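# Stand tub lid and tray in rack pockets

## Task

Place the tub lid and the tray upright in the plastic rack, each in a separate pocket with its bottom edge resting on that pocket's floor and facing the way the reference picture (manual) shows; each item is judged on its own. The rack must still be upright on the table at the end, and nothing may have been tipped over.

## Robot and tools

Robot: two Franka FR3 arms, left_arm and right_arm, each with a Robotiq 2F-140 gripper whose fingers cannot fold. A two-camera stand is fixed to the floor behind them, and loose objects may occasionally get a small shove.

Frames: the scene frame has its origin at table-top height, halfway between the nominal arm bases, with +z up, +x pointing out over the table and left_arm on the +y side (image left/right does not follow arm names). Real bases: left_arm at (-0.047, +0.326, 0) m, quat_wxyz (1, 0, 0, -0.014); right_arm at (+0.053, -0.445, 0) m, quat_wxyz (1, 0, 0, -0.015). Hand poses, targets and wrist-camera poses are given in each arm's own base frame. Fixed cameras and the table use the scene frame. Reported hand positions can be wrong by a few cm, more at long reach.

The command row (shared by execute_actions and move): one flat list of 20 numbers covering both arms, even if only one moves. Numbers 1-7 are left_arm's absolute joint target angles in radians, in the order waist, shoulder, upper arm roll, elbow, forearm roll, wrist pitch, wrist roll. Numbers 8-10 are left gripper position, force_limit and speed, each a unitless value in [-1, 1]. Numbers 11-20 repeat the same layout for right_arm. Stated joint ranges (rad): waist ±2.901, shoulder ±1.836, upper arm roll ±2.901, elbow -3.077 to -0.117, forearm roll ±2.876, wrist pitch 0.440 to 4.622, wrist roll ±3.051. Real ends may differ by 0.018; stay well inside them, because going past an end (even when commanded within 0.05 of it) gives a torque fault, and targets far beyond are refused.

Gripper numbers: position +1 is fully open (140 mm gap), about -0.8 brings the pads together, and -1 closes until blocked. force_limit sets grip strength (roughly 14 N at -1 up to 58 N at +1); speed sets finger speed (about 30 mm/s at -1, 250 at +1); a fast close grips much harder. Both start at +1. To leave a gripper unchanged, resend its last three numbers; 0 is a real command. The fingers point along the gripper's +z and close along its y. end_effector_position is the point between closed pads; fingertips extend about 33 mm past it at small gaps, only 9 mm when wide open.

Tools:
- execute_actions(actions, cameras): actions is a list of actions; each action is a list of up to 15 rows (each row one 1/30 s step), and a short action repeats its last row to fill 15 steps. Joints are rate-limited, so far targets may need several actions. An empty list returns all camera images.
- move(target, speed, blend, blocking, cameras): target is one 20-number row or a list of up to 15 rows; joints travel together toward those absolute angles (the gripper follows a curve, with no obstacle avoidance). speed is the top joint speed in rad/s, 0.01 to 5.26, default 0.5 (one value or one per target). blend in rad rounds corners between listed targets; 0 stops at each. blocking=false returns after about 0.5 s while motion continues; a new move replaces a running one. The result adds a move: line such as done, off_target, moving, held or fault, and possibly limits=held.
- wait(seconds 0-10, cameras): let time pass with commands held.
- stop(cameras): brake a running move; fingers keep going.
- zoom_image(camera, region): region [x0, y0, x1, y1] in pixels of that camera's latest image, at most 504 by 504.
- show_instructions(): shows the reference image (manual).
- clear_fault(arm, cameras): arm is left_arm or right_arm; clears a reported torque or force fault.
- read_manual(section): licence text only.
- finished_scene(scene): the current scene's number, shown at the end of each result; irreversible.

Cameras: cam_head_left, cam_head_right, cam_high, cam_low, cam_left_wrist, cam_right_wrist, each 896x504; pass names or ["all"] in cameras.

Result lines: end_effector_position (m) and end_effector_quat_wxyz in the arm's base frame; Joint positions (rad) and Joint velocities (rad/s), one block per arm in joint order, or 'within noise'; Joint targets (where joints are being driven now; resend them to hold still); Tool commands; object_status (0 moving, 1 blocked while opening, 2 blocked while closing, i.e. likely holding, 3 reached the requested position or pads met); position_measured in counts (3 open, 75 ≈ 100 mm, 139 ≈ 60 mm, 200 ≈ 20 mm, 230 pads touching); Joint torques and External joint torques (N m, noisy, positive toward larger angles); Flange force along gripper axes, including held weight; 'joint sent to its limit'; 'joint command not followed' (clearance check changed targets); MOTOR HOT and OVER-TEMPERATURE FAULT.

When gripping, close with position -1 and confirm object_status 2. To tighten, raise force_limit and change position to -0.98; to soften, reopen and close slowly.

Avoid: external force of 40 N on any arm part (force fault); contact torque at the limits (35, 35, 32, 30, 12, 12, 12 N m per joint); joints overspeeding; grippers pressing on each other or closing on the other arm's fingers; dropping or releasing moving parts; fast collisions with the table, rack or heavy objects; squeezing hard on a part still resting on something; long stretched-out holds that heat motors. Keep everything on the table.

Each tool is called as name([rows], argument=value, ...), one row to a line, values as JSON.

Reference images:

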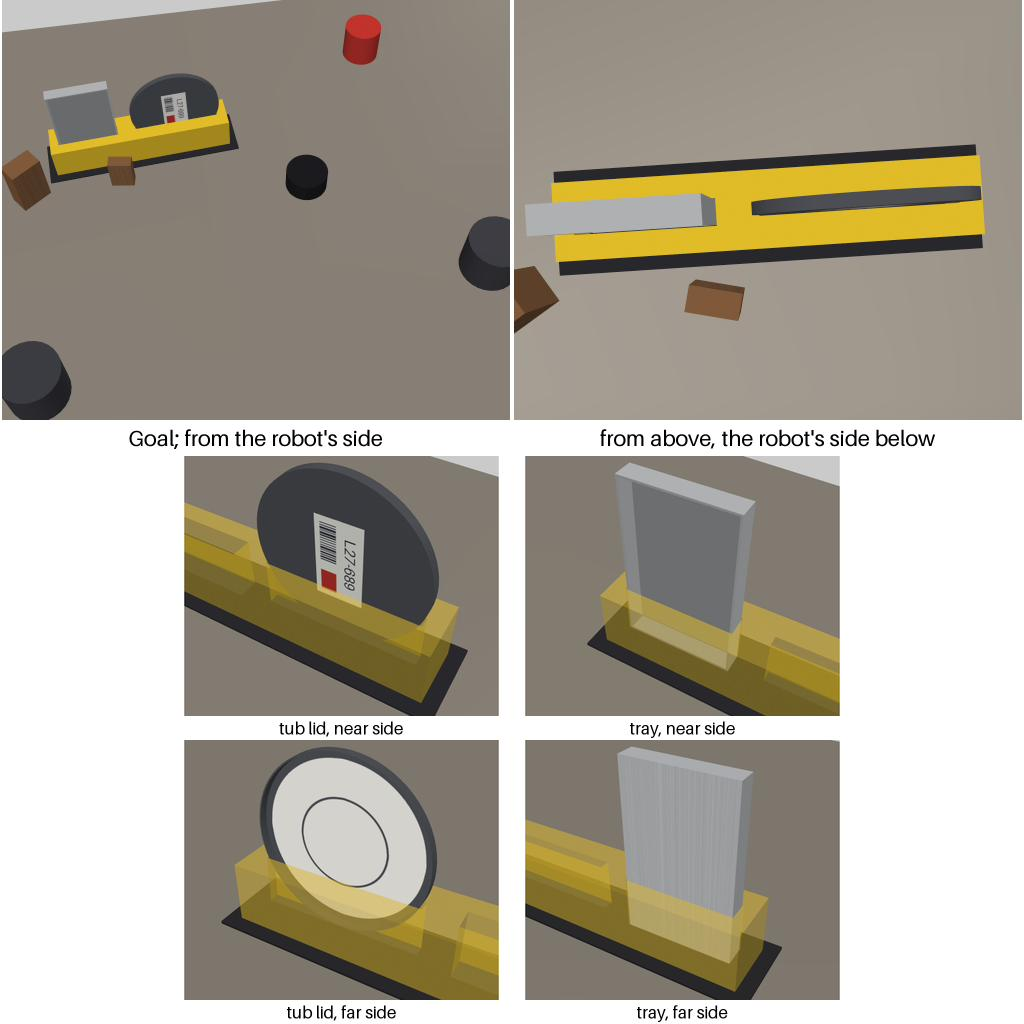

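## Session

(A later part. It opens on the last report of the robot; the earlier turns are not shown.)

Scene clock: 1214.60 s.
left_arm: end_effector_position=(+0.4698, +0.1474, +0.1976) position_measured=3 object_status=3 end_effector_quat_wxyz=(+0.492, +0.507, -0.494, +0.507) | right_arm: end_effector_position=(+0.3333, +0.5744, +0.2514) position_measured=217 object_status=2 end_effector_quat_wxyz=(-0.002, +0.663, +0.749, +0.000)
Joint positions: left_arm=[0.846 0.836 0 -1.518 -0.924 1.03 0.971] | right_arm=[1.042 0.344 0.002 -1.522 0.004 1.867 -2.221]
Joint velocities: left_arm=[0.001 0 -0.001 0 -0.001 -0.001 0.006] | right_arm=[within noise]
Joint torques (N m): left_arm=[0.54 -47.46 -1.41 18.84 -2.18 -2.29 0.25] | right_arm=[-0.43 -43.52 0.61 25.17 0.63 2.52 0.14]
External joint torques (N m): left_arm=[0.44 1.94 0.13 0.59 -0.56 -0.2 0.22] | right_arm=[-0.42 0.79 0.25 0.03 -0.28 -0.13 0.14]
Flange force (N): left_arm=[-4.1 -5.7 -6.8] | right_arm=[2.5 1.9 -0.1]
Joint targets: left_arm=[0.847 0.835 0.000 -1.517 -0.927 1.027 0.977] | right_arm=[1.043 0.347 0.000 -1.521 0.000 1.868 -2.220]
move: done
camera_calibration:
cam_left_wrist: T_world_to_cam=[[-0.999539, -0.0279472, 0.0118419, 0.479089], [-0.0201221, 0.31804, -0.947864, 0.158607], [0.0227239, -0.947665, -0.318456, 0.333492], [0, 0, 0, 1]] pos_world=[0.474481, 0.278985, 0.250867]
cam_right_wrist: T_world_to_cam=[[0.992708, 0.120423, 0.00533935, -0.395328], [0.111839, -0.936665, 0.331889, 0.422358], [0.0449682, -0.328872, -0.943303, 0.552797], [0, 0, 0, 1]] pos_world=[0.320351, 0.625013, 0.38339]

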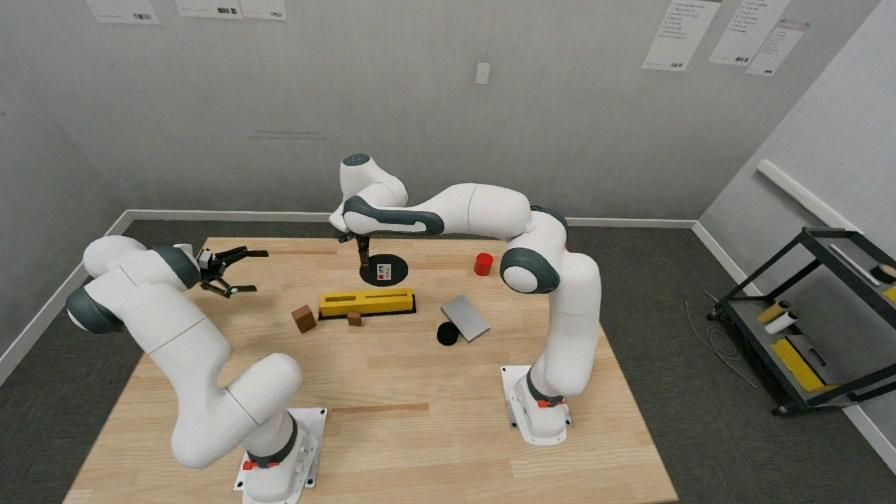

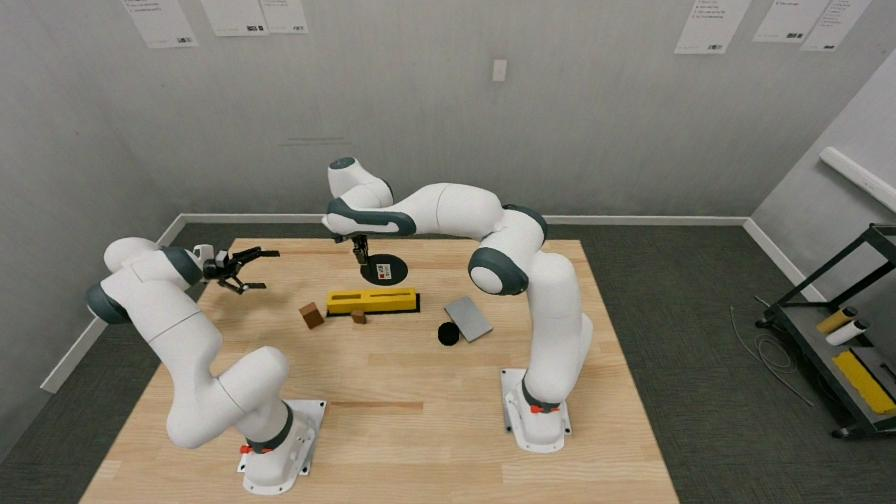

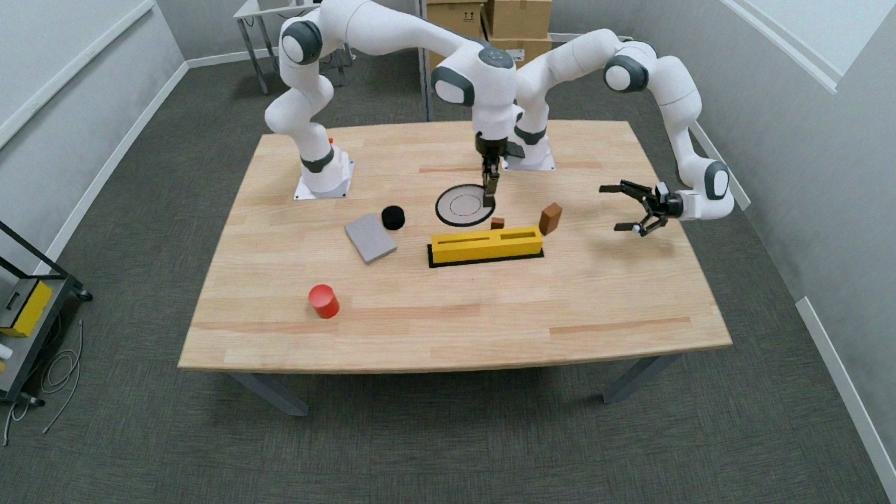

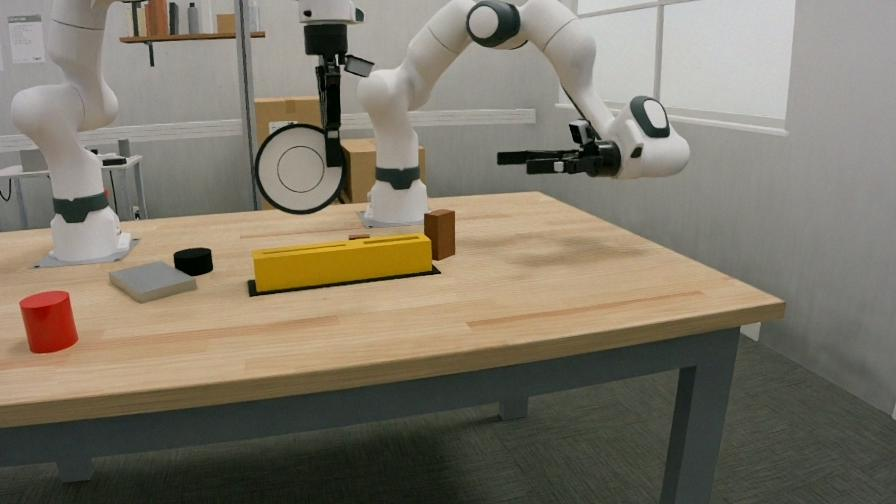

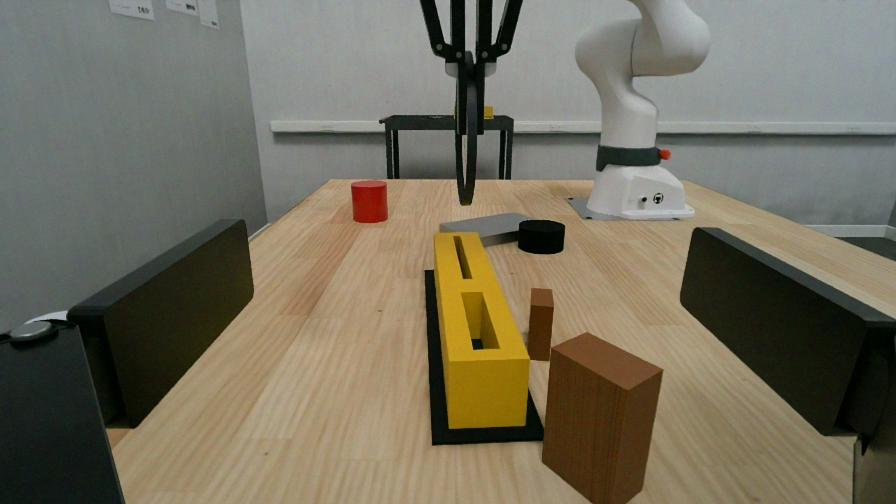

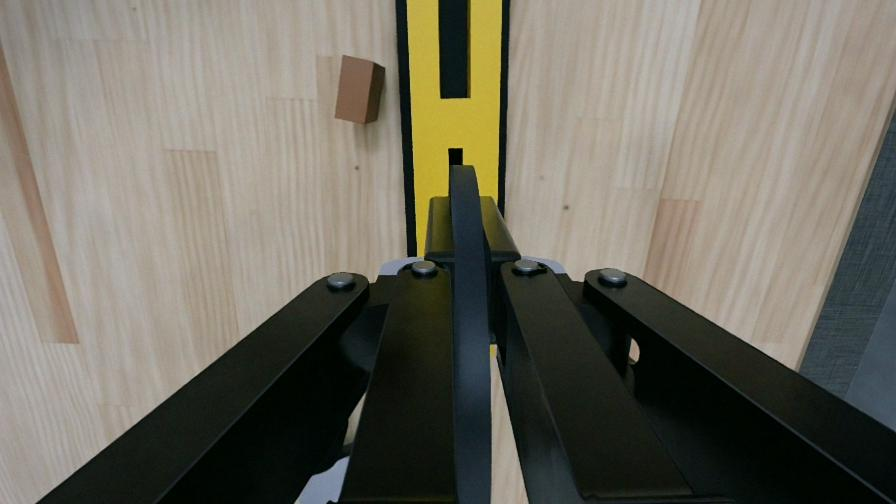

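move(target=[0.8465,0.835,0,-1.517,-0.927,1.027,0.977,1,1,1,1.0488,0.3592,0,-1.6213,-0.0166,1.992,-2.2173,-1,-0.05,-1], speed=0.2, cameras=["cam_left_wrist","cam_right_wrist","cam_low","cam_head_right"])

zoom_image(camera="cam_left_wrist", region=[435, 200, 495, 290])

zoom_image(camera="cam_left_wrist", region=[440, 120, 500, 210])

zoom_image(camera="cam_right_wrist", region=[380, 0, 540, 270])

Scene clock: 1367.40 s.
left_arm: end_effector_position=(+0.4698, +0.1474, +0.1976) position_measured=3 object_status=3 end_effector_quat_wxyz=(+0.492, +0.507, -0.494, +0.507) | right_arm: end_effector_position=(+0.3342, +0.5744, +0.2059) position_measured=217 object_status=2 end_effector_quat_wxyz=(+0.004, +0.658, +0.753, +0.006)
Joint positions: left_arm=[0.846 0.836 0 -1.518 -0.924 1.03 0.973] | right_arm=[1.047 0.358 0.002 -1.62 -0.013 1.989 -2.221]
Joint velocities: left_arm=[within noise] | right_arm=[0.001 -0.001 0.001 -0.001 -0.001 0.004 -0.001]
Joint torques (N m): left_arm=[0.49 -47.45 -1.38 18.81 -2.18 -2.31 0.22] | right_arm=[-0.42 -44.44 0.53 24.37 0.53 2.79 0.27]
External joint torques (N m): left_arm=[0.56 1.86 0.28 0.6 -0.55 -0.22 0.19] | right_arm=[-0.3 0.22 0.25 -0.66 -0.31 0.11 0.26]
Flange force (N): left_arm=[-3.9 -5.5 -6.9] | right_arm=[-2.0 -1.9 1.5]
Joint targets: left_arm=[0.847 0.835 0.000 -1.517 -0.927 1.027 0.977] | right_arm=[1.049 0.359 0.000 -1.621 -0.017 1.992 -2.217]
move: done
camera_calibration:
cam_left_wrist: T_world_to_cam=[[-0.999557, -0.0279819, 0.0101307, 0.479436], [-0.0185109, 0.318058, -0.94789, 0.157841], [0.0233016, -0.947658, -0.318435, 0.333213], [0, 0, 0, 1]] pos_world=[0.474381, 0.278985, 0.250866]
cam_right_wrist: T_world_to_cam=[[0.991014, 0.131762, 0.023027, -0.405591], [0.116617, -0.935429, 0.333726, 0.434684], [0.0655123, -0.328041, -0.942389, 0.502259], [0, 0, 0, 1]] pos_world=[0.318351, 0.624819, 0.337598]
Images, in order (width x height): cam_head_right 896x504, cam_low 896x504, cam_left_wrist 896x504, cam_right_wrist 896x504.

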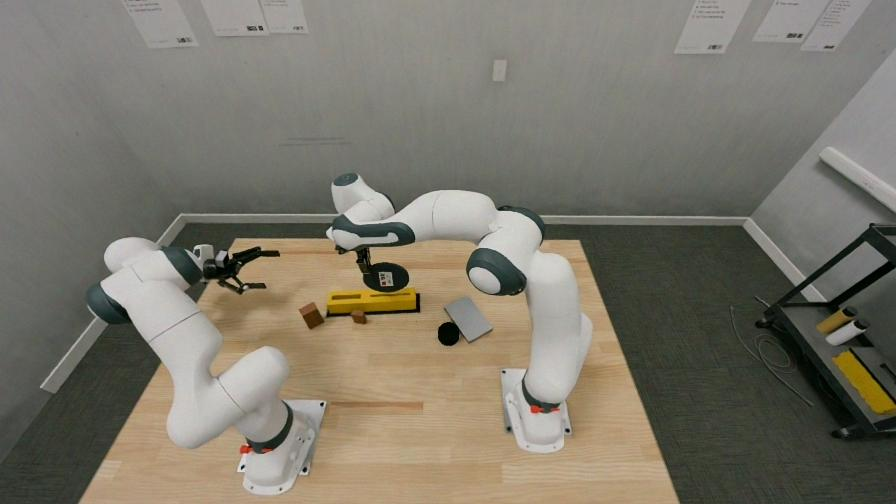

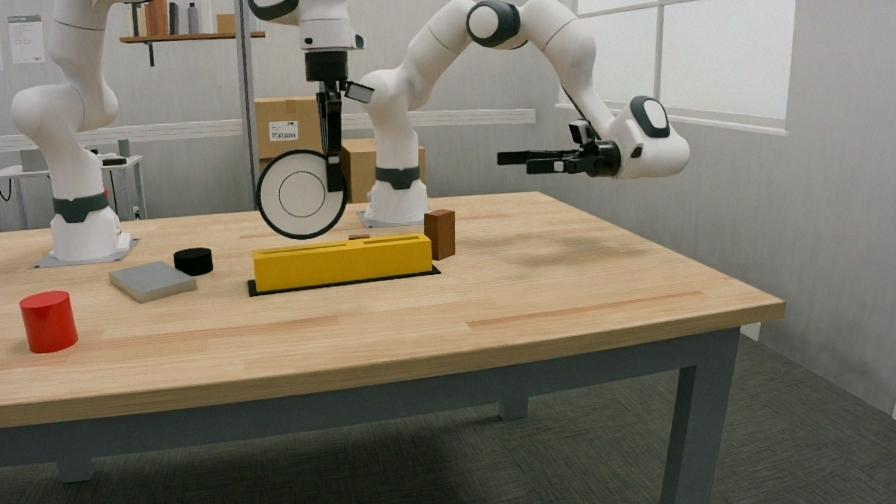

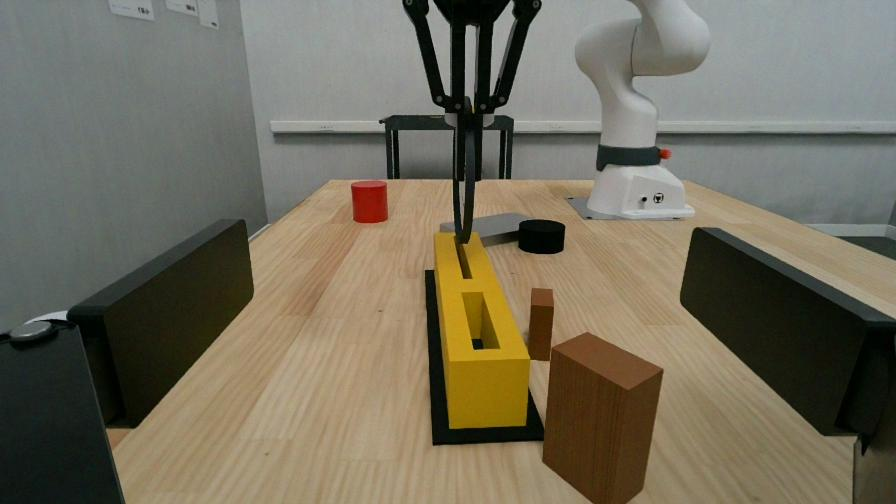

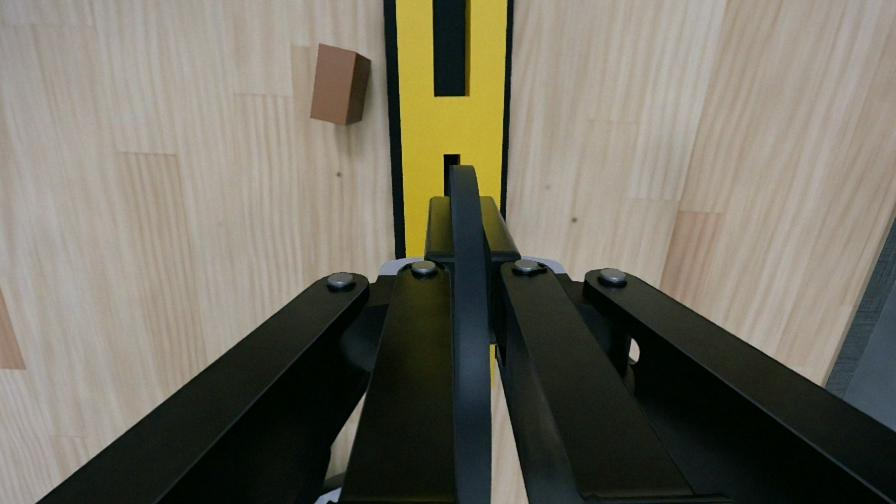

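Scaled by 5.600 from the camera's 896x504 image, which has a finer 1280x720 frame.

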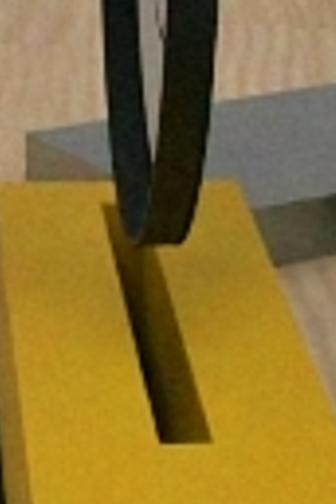

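Scaled by 5.600 from the camera's 896x504 image, which has a finer 1280x720 frame.

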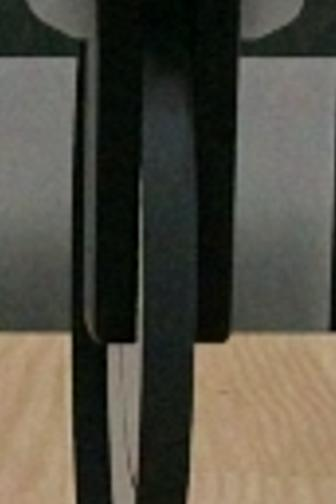

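Scaled by 1.867 from the camera's 896x504 image, which has a finer 1280x720 frame.

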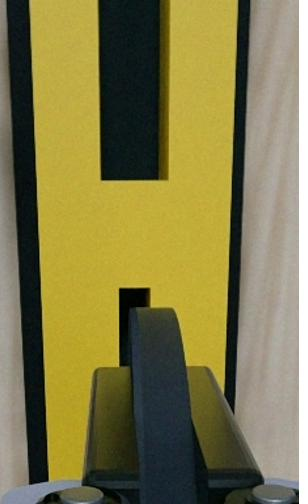

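move(target=[0.8465,0.835,0,-1.517,-0.927,1.027,0.977,1,1,1,1.0518,0.3615,0,-1.6467,-0.0245,2.0251,-2.205,-1,-0.05,-1], speed=0.1, cameras=["cam_left_wrist","cam_right_wrist","cam_low"])

zoom_image(camera="cam_left_wrist", region=[435, 210, 485, 290])

zoom_image(camera="cam_left_wrist", region=[440, 130, 500, 220])

zoom_image(camera="cam_right_wrist", region=[380, 0, 540, 270])

zoom_image(camera="cam_low", region=[230, 130, 450, 310])

Scene clock: 1403.53 s.
left_arm: end_effector_position=(+0.4698, +0.1474, +0.1976) position_measured=3 object_status=3 end_effector_quat_wxyz=(+0.492, +0.507, -0.494, +0.507) | right_arm: end_effector_position=(+0.3343, +0.5748, +0.1963) position_measured=217 object_status=2 end_effector_quat_wxyz=(+0.007, +0.660, +0.752, +0.010)
Joint positions: left_arm=[0.846 0.836 0 -1.518 -0.924 1.03 0.973] | right_arm=[1.05 0.359 0.002 -1.646 -0.02 2.022 -2.212]
Joint velocities: left_arm=[within noise] | right_arm=[0 -0.001 0 0.002 -0.001 0.004 0.004]
Joint torques (N m): left_arm=[0.51 -47.49 -1.36 18.76 -2.17 -2.3 0.2] | right_arm=[-0.41 -44.07 0.5 24.26 0.51 3.07 0.22]
External joint torques (N m): left_arm=[0.4 1.75 0.17 0.59 -0.56 -0.21 0.17] | right_arm=[-0.38 0.24 0.16 -0.51 -0.31 0.4 0.22]
Flange force (N): left_arm=[-3.7 -5.4 -6.5] | right_arm=[-1.8 -1.5 1.8]
Joint targets: left_arm=[0.847 0.835 0.000 -1.517 -0.927 1.027 0.977] | right_arm=[1.052 0.361 0.000 -1.647 -0.025 2.025 -2.205]
move: done
camera_calibration:
cam_left_wrist: T_world_to_cam=[[-0.999557, -0.0279819, 0.0101307, 0.479436], [-0.0185109, 0.318058, -0.94789, 0.157841], [0.0233016, -0.947658, -0.318435, 0.333213], [0, 0, 0, 1]] pos_world=[0.474381, 0.278985, 0.250866]
cam_right_wrist: T_world_to_cam=[[0.991141, 0.128694, 0.032823, -0.405729], [0.110625, -0.936705, 0.332184, 0.441172], [0.0734955, -0.32561, -0.942643, 0.489409], [0, 0, 0, 1]] pos_world=[0.317361, 0.624819, 0.328105]
Images, in order (width x height): cam_low 896x504, cam_left_wrist 896x504, cam_right_wrist 896x504.

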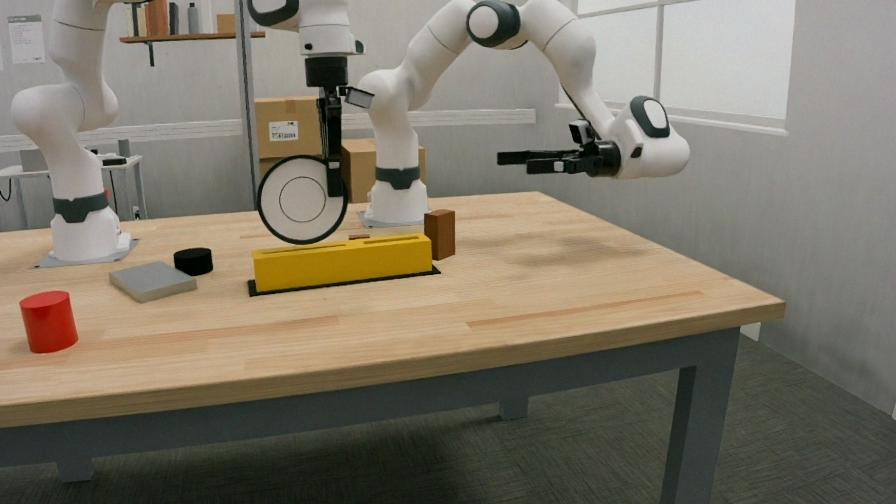

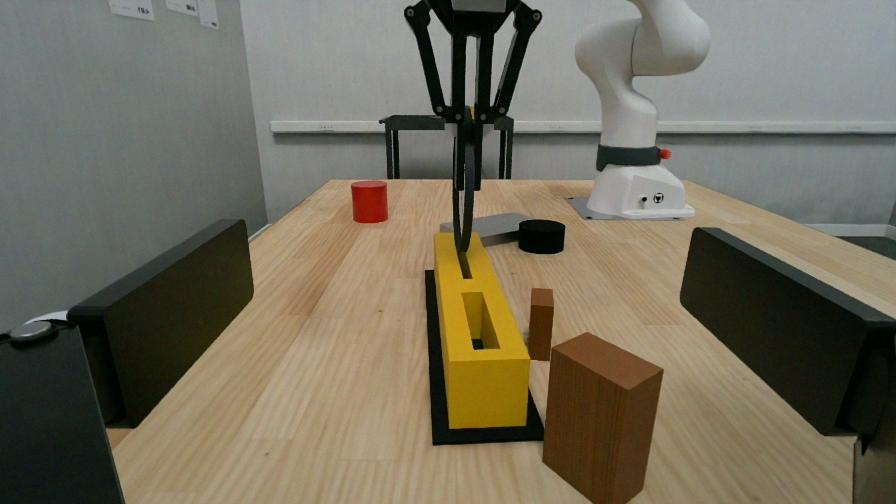

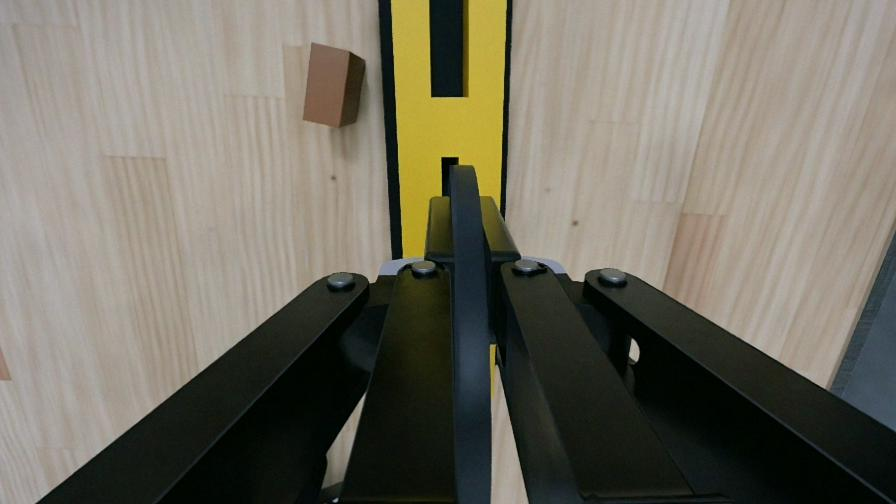

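Scaled by 6.300 from the camera's 896x504 image, which has a finer 1280x720 frame.

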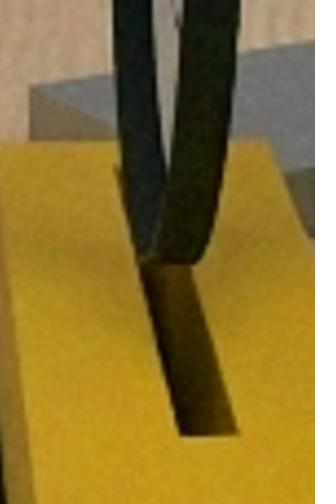

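Scaled by 5.600 from the camera's 896x504 image, which has a finer 1280x720 frame.

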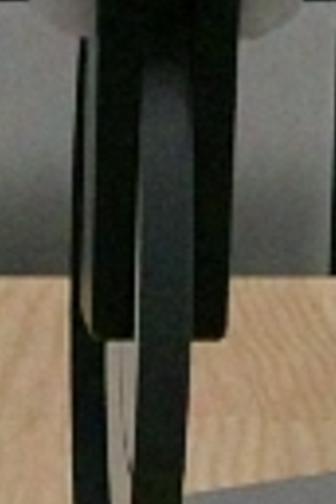

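Scaled by 1.867 from the camera's 896x504 image, which has a finer 1280x720 frame.

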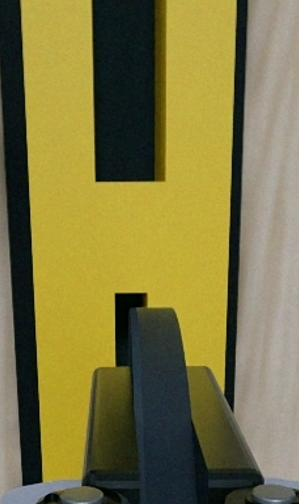

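Scaled by 2.291 from the camera's 896x504 image, which has a finer 1280x720 frame.

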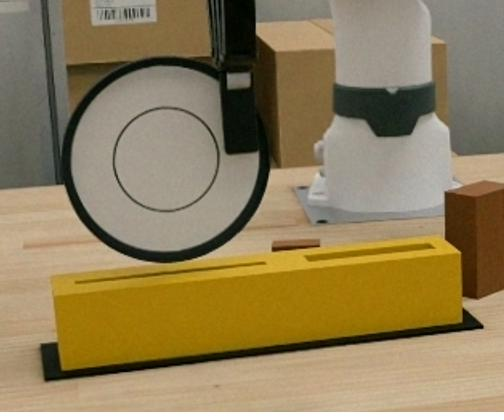

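move(target=[0.8465,0.835,0,-1.517,-0.927,1.027,0.977,1,1,1,1.0529,0.3650,0,-1.6594,-0.0245,2.0413,-2.205,-1,-0.05,-1], speed=0.05, cameras=["cam_left_wrist","cam_right_wrist","cam_low"])

zoom_image(camera="cam_left_wrist", region=[435, 210, 485, 290])

zoom_image(camera="cam_low", region=[230, 130, 450, 310])

Scene clock: 1456.23 s.
left_arm: end_effector_position=(+0.4698, +0.1474, +0.1976) position_measured=3 object_status=3 end_effector_quat_wxyz=(+0.492, +0.507, -0.494, +0.507) | right_arm: end_effector_position=(+0.3333, +0.5747, +0.1896) position_measured=217 object_status=2 end_effector_quat_wxyz=(+0.007, +0.659, +0.752, +0.010)
Joint positions: left_arm=[0.846 0.836 0 -1.518 -0.924 1.03 0.973] | right_arm=[1.051 0.362 0.002 -1.658 -0.021 2.038 -2.21]
Joint velocities: left_arm=[within noise] | right_arm=[0 0 0 0.001 -0.001 0.004 0.001]
Joint torques (N m): left_arm=[0.51 -47.41 -1.44 18.76 -2.19 -2.29 0.23] | right_arm=[-0.38 -43.99 0.59 24.15 0.5 2.81 0.32]
External joint torques (N m): left_arm=[0.49 1.75 0.15 0.63 -0.58 -0.2 0.2] | right_arm=[-0.18 0.41 0.38 -0.61 -0.31 0.13 0.31]
Flange force (N): left_arm=[-3.7 -5.4 -6.6] | right_arm=[-1.1 -1.6 1.5]
Joint targets: left_arm=[0.847 0.835 0.000 -1.517 -0.927 1.027 0.977] | right_arm=[1.053 0.365 0.000 -1.659 -0.025 2.041 -2.205]
move: done
camera_calibration:
cam_left_wrist: T_world_to_cam=[[-0.999557, -0.0279819, 0.0101307, 0.479436], [-0.0185109, 0.318058, -0.94789, 0.157841], [0.0233016, -0.947658, -0.318435, 0.333213], [0, 0, 0, 1]] pos_world=[0.474381, 0.278985, 0.250866]
cam_right_wrist: T_world_to_cam=[[0.991126, 0.128846, 0.0326752, -0.404545], [0.110824, -0.936713, 0.332093, 0.443419], [0.0733963, -0.325525, -0.94268, 0.48303], [0, 0, 0, 1]] pos_world=[0.31636, 0.624719, 0.321305]
Images, in order (width x height): cam_low 896x504, cam_left_wrist 896x504, cam_right_wrist 896x504.

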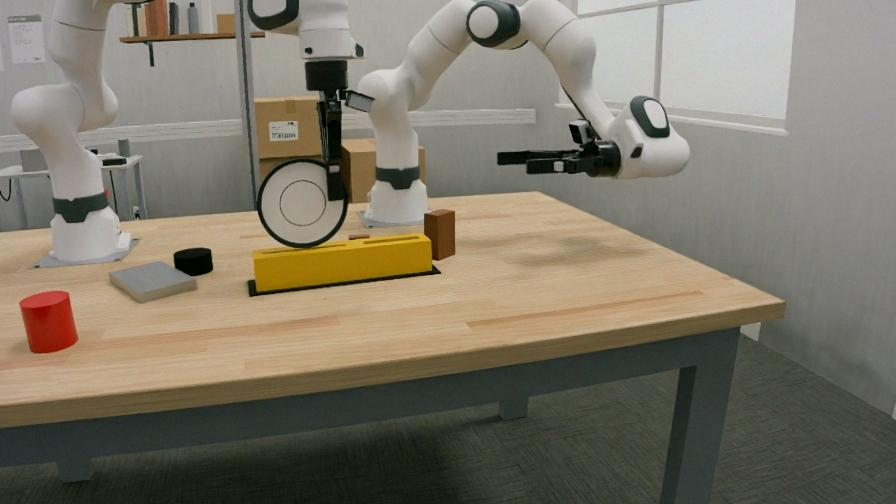

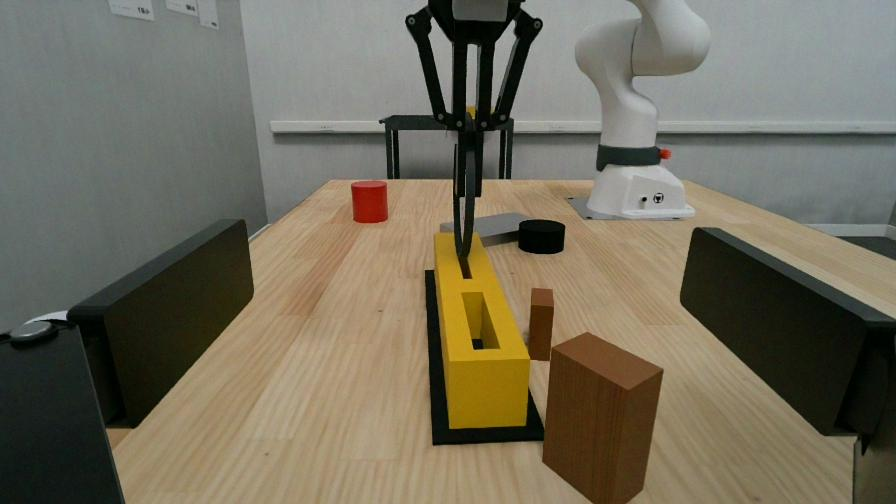

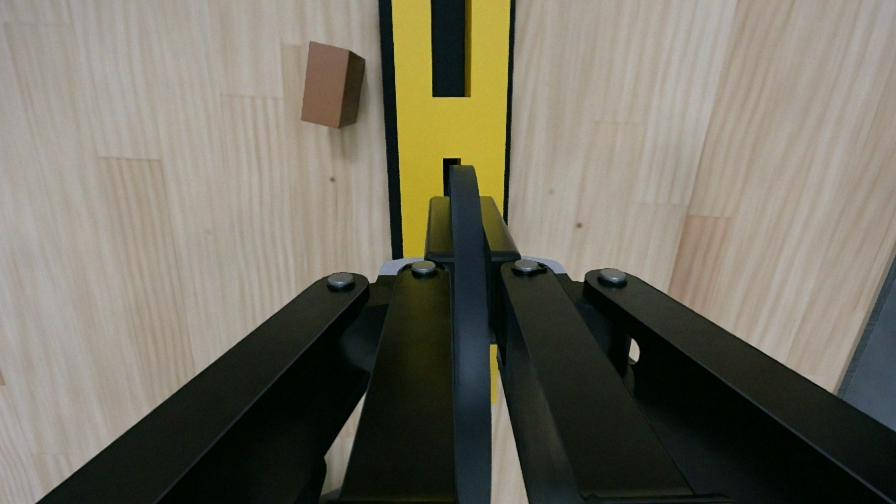

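Scaled by 6.300 from the camera's 896x504 image, which has a finer 1280x720 frame.

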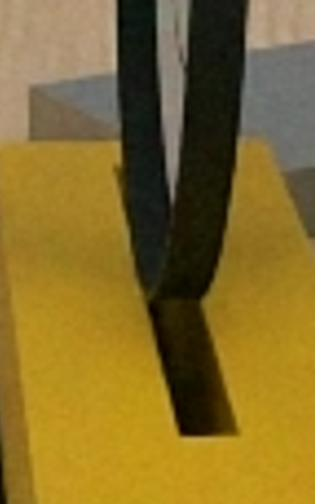

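Scaled by 2.291 from the camera's 896x504 image, which has a finer 1280x720 frame.

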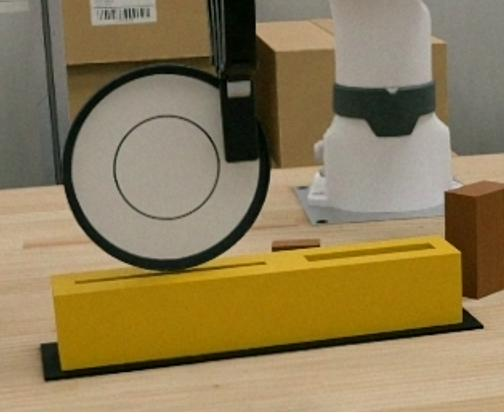

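zoom_image(camera="cam_left_wrist", region=[450, 230, 480, 285])

zoom_image(camera="cam_low", region=[255, 225, 355, 270])

zoom_image(camera="cam_right_wrist", region=[420, 140, 500, 240])

Scaled by 9.164 from the camera's 896x504 image, which has a finer 1280x720 frame.

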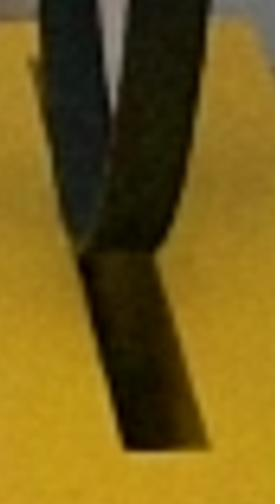

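Scaled by 5.040 from the camera's 896x504 image, which has a finer 1280x720 frame.

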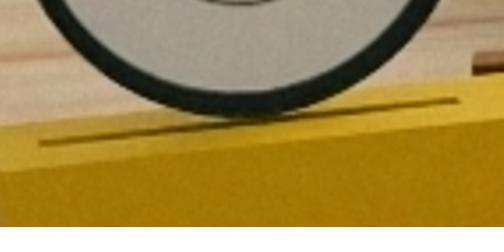

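Scaled by 5.040 from the camera's 896x504 image, which has a finer 1280x720 frame.

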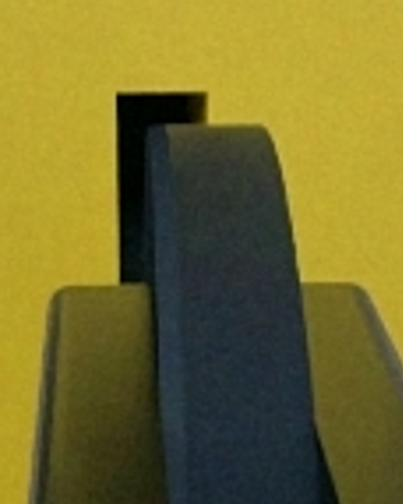

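move(target=[0.8465,0.835,0,-1.517,-0.927,1.027,0.977,1,1,1,1.0529,0.3675,0,-1.6638,-0.0245,2.0482,-2.205,-1,-0.05,-1], speed=0.03, cameras=["cam_left_wrist","cam_right_wrist","cam_low"])

zoom_image(camera="cam_left_wrist", region=[450, 230, 480, 285])

zoom_image(camera="cam_low", region=[255, 225, 355, 270])

zoom_image(camera="cam_right_wrist", region=[420, 140, 500, 240])

Scene clock: 1502.83 s.
left_arm: end_effector_position=(+0.4698, +0.1474, +0.1976) position_measured=3 object_status=3 end_effector_quat_wxyz=(+0.492, +0.507, -0.494, +0.507) | right_arm: end_effector_position=(+0.3334, +0.5749, +0.1868) position_measured=217 object_status=2 end_effector_quat_wxyz=(+0.007, +0.659, +0.752, +0.011)
Joint positions: left_arm=[0.846 0.836 0 -1.518 -0.924 1.03 0.973] | right_arm=[1.051 0.365 0.002 -1.663 -0.021 2.045 -2.21]
Joint velocities: left_arm=[within noise] | right_arm=[0 0.001 -0.001 0 -0.001 0.004 0.001]
Joint torques (N m): left_arm=[0.5 -47.43 -1.4 18.75 -2.19 -2.31 0.19] | right_arm=[-0.38 -43.83 0.59 23.96 0.52 2.7 0.36]
External joint torques (N m): left_arm=[0.32 1.82 0.08 0.55 -0.58 -0.23 0.16] | right_arm=[-0.42 0.6 0.18 -0.77 -0.3 0.02 0.36]
Flange force (N): left_arm=[-3.8 -5.6 -6.4] | right_arm=[-1.3 -1.3 1.6]
Joint targets: left_arm=[0.847 0.835 0.000 -1.517 -0.927 1.027 0.977] | right_arm=[1.053 0.367 0.000 -1.664 -0.025 2.048 -2.205]
move: done
camera_calibration:
cam_left_wrist: T_world_to_cam=[[-0.999557, -0.0279819, 0.0101307, 0.479436], [-0.0185109, 0.318058, -0.94789, 0.157841], [0.0233016, -0.947658, -0.318435, 0.333213], [0, 0, 0, 1]] pos_world=[0.474381, 0.278985, 0.250866]
cam_right_wrist: T_world_to_cam=[[0.991104, 0.128927, 0.0330228, -0.40462], [0.110824, -0.936882, 0.331618, 0.444699], [0.0736929, -0.325009, -0.942835, 0.480057], [0, 0, 0, 1]] pos_world=[0.316361, 0.62482, 0.318506]
Images, in order (width x height): cam_low 896x504, cam_left_wrist 896x504, cam_right_wrist 896x504.

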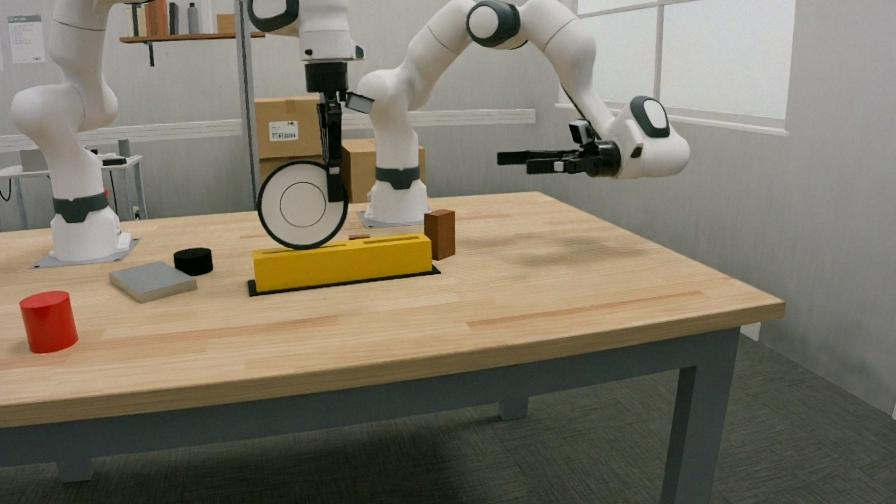

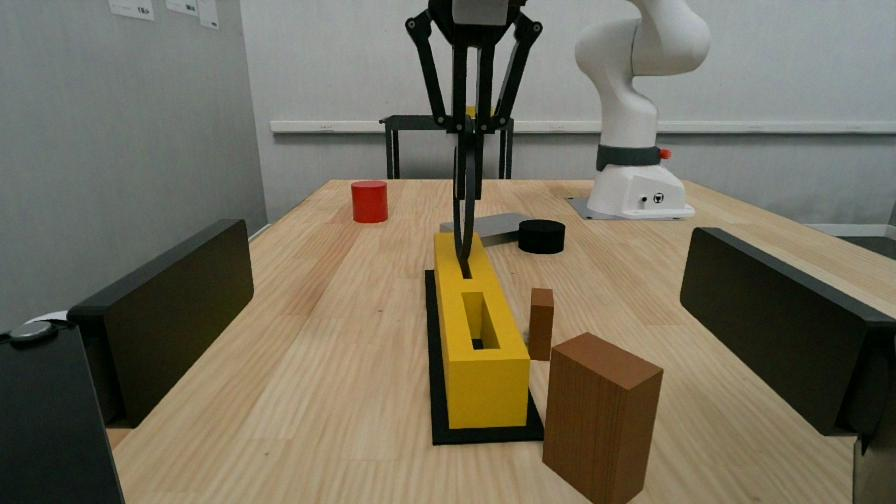

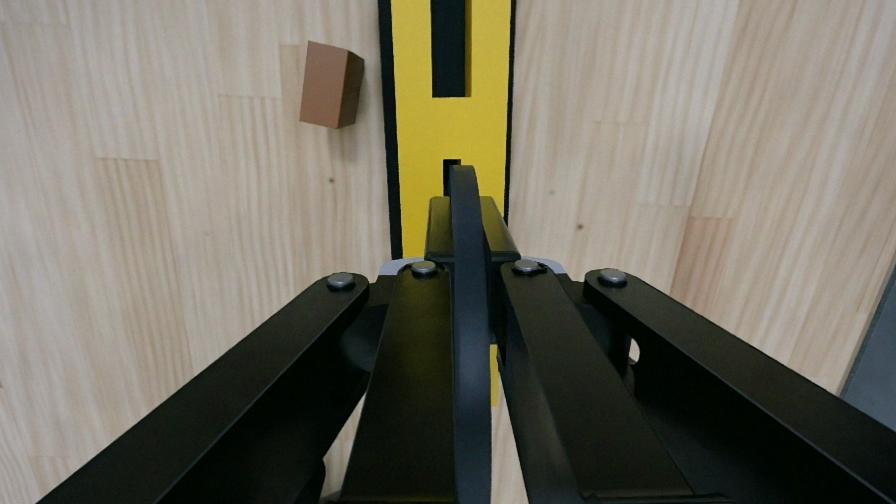

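Scaled by 9.164 from the camera's 896x504 image, which has a finer 1280x720 frame.

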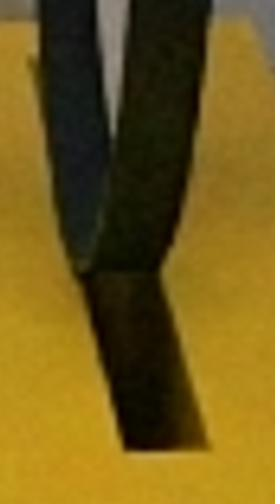

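Scaled by 5.040 from the camera's 896x504 image, which has a finer 1280x720 frame.

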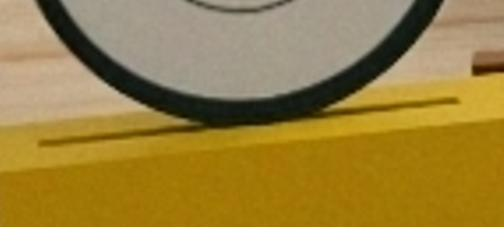

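Scaled by 5.040 from the camera's 896x504 image, which has a finer 1280x720 frame.

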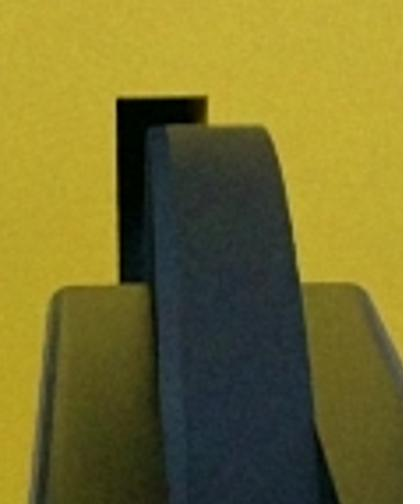

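move(target=[0.8465,0.835,0,-1.517,-0.927,1.027,0.977,1,1,1,1.0529,0.3760,0,-1.6774,-0.0245,2.0703,-2.205,-1,-0.05,-1], speed=0.03, cameras=["cam_left_wrist","cam_right_wrist","cam_low"])

zoom_image(camera="cam_left_wrist", region=[450, 230, 480, 285])

zoom_image(camera="cam_low", region=[255, 225, 355, 270])

zoom_image(camera="cam_right_wrist", region=[420, 140, 500, 240])

Scene clock: 1514.07 s.
left_arm: end_effector_position=(+0.4698, +0.1474, +0.1976) position_measured=3 object_status=3 end_effector_quat_wxyz=(+0.492, +0.507, -0.494, +0.507) | right_arm: end_effector_position=(+0.3346, +0.5788, +0.1843) position_measured=217 object_status=2 end_effector_quat_wxyz=(+0.005, +0.659, +0.752, +0.018)
Joint positions: left_arm=[0.846 0.836 0 -1.518 -0.924 1.03 0.973] | right_arm=[1.052 0.366 0.002 -1.671 -0.021 2.069 -2.209]
Joint velocities: left_arm=[within noise] | right_arm=[0 -0.002 0 0 0.001 0.003 0]
Joint torques (N m): left_arm=[0.56 -47.46 -1.38 18.79 -2.2 -2.29 0.21] | right_arm=[-1.11 -39.56 0.03 21.48 0.55 2.54 0.25]
External joint torques (N m): left_arm=[0.51 1.77 0.19 0.63 -0.59 -0.2 0.18] | right_arm=[-1.11 5.01 -0.35 -3.3 -0.27 -0.18 0.25]
Flange force (N): left_arm=[-3.7 -5.5 -6.8] | right_arm=[-0.3 0.8 8.4]
Joint targets: left_arm=[0.847 0.835 0.000 -1.517 -0.927 1.027 0.977] | right_arm=[1.053 0.376 0.000 -1.677 -0.025 2.070 -2.205]
move: done
camera_calibration:
cam_left_wrist: T_world_to_cam=[[-0.999557, -0.0279819, 0.0101307, 0.479436], [-0.0185109, 0.318058, -0.94789, 0.157841], [0.0233016, -0.947658, -0.318435, 0.333213], [0, 0, 0, 1]] pos_world=[0.474381, 0.278985, 0.250866]
cam_right_wrist: T_world_to_cam=[[0.990743, 0.129196, 0.0416754, -0.407835], [0.109221, -0.94094, 0.320473, 0.453983], [0.0806181, -0.312955, -0.94634, 0.47025], [0, 0, 0, 1]] pos_world=[0.316565, 0.627029, 0.316524]
Images, in order (width x height): cam_low 896x504, cam_left_wrist 896x504, cam_right_wrist 896x504.

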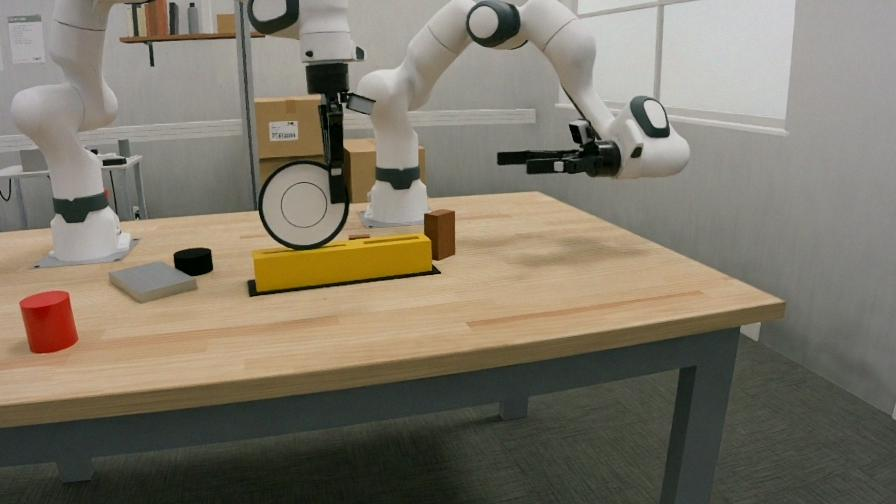

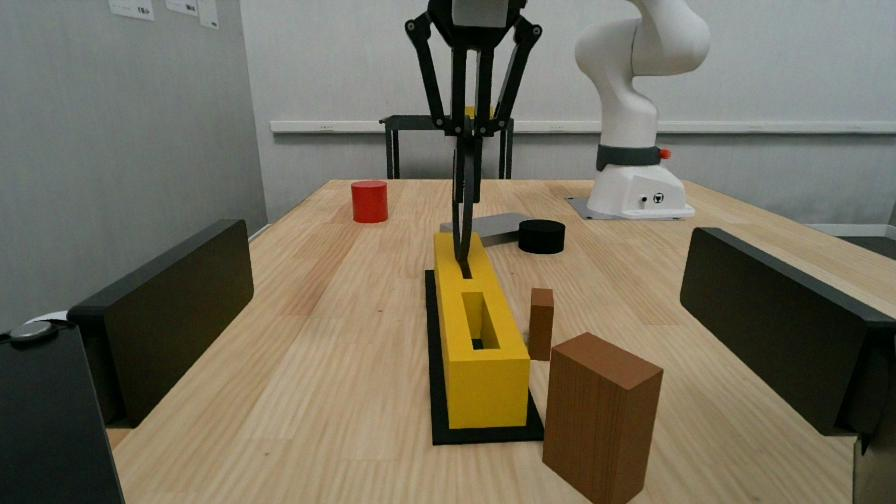

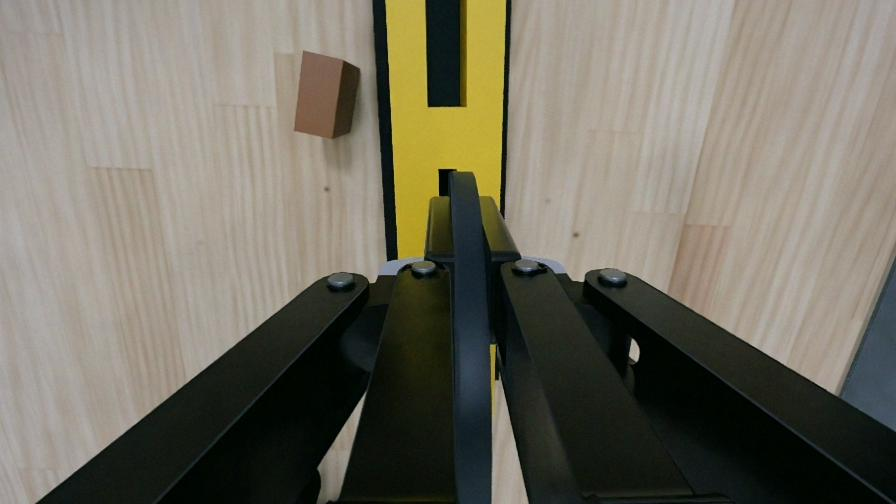

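Scaled by 9.164 from the camera's 896x504 image, which has a finer 1280x720 frame.

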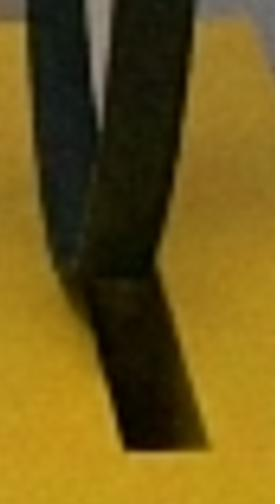

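Scaled by 5.040 from the camera's 896x504 image, which has a finer 1280x720 frame.

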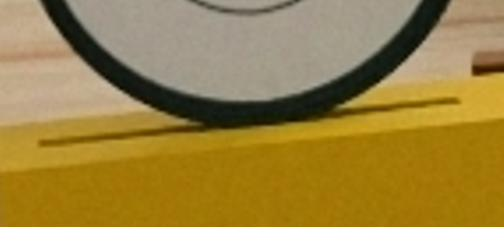

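Scaled by 5.040 from the camera's 896x504 image, which has a finer 1280x720 frame.

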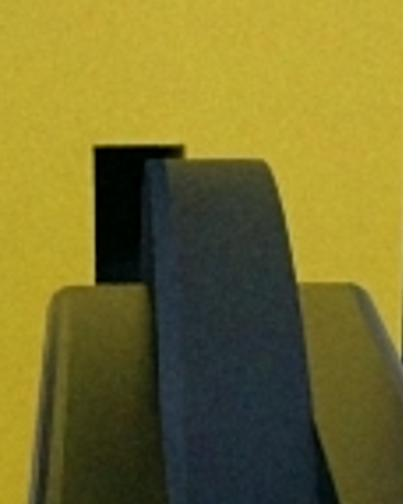

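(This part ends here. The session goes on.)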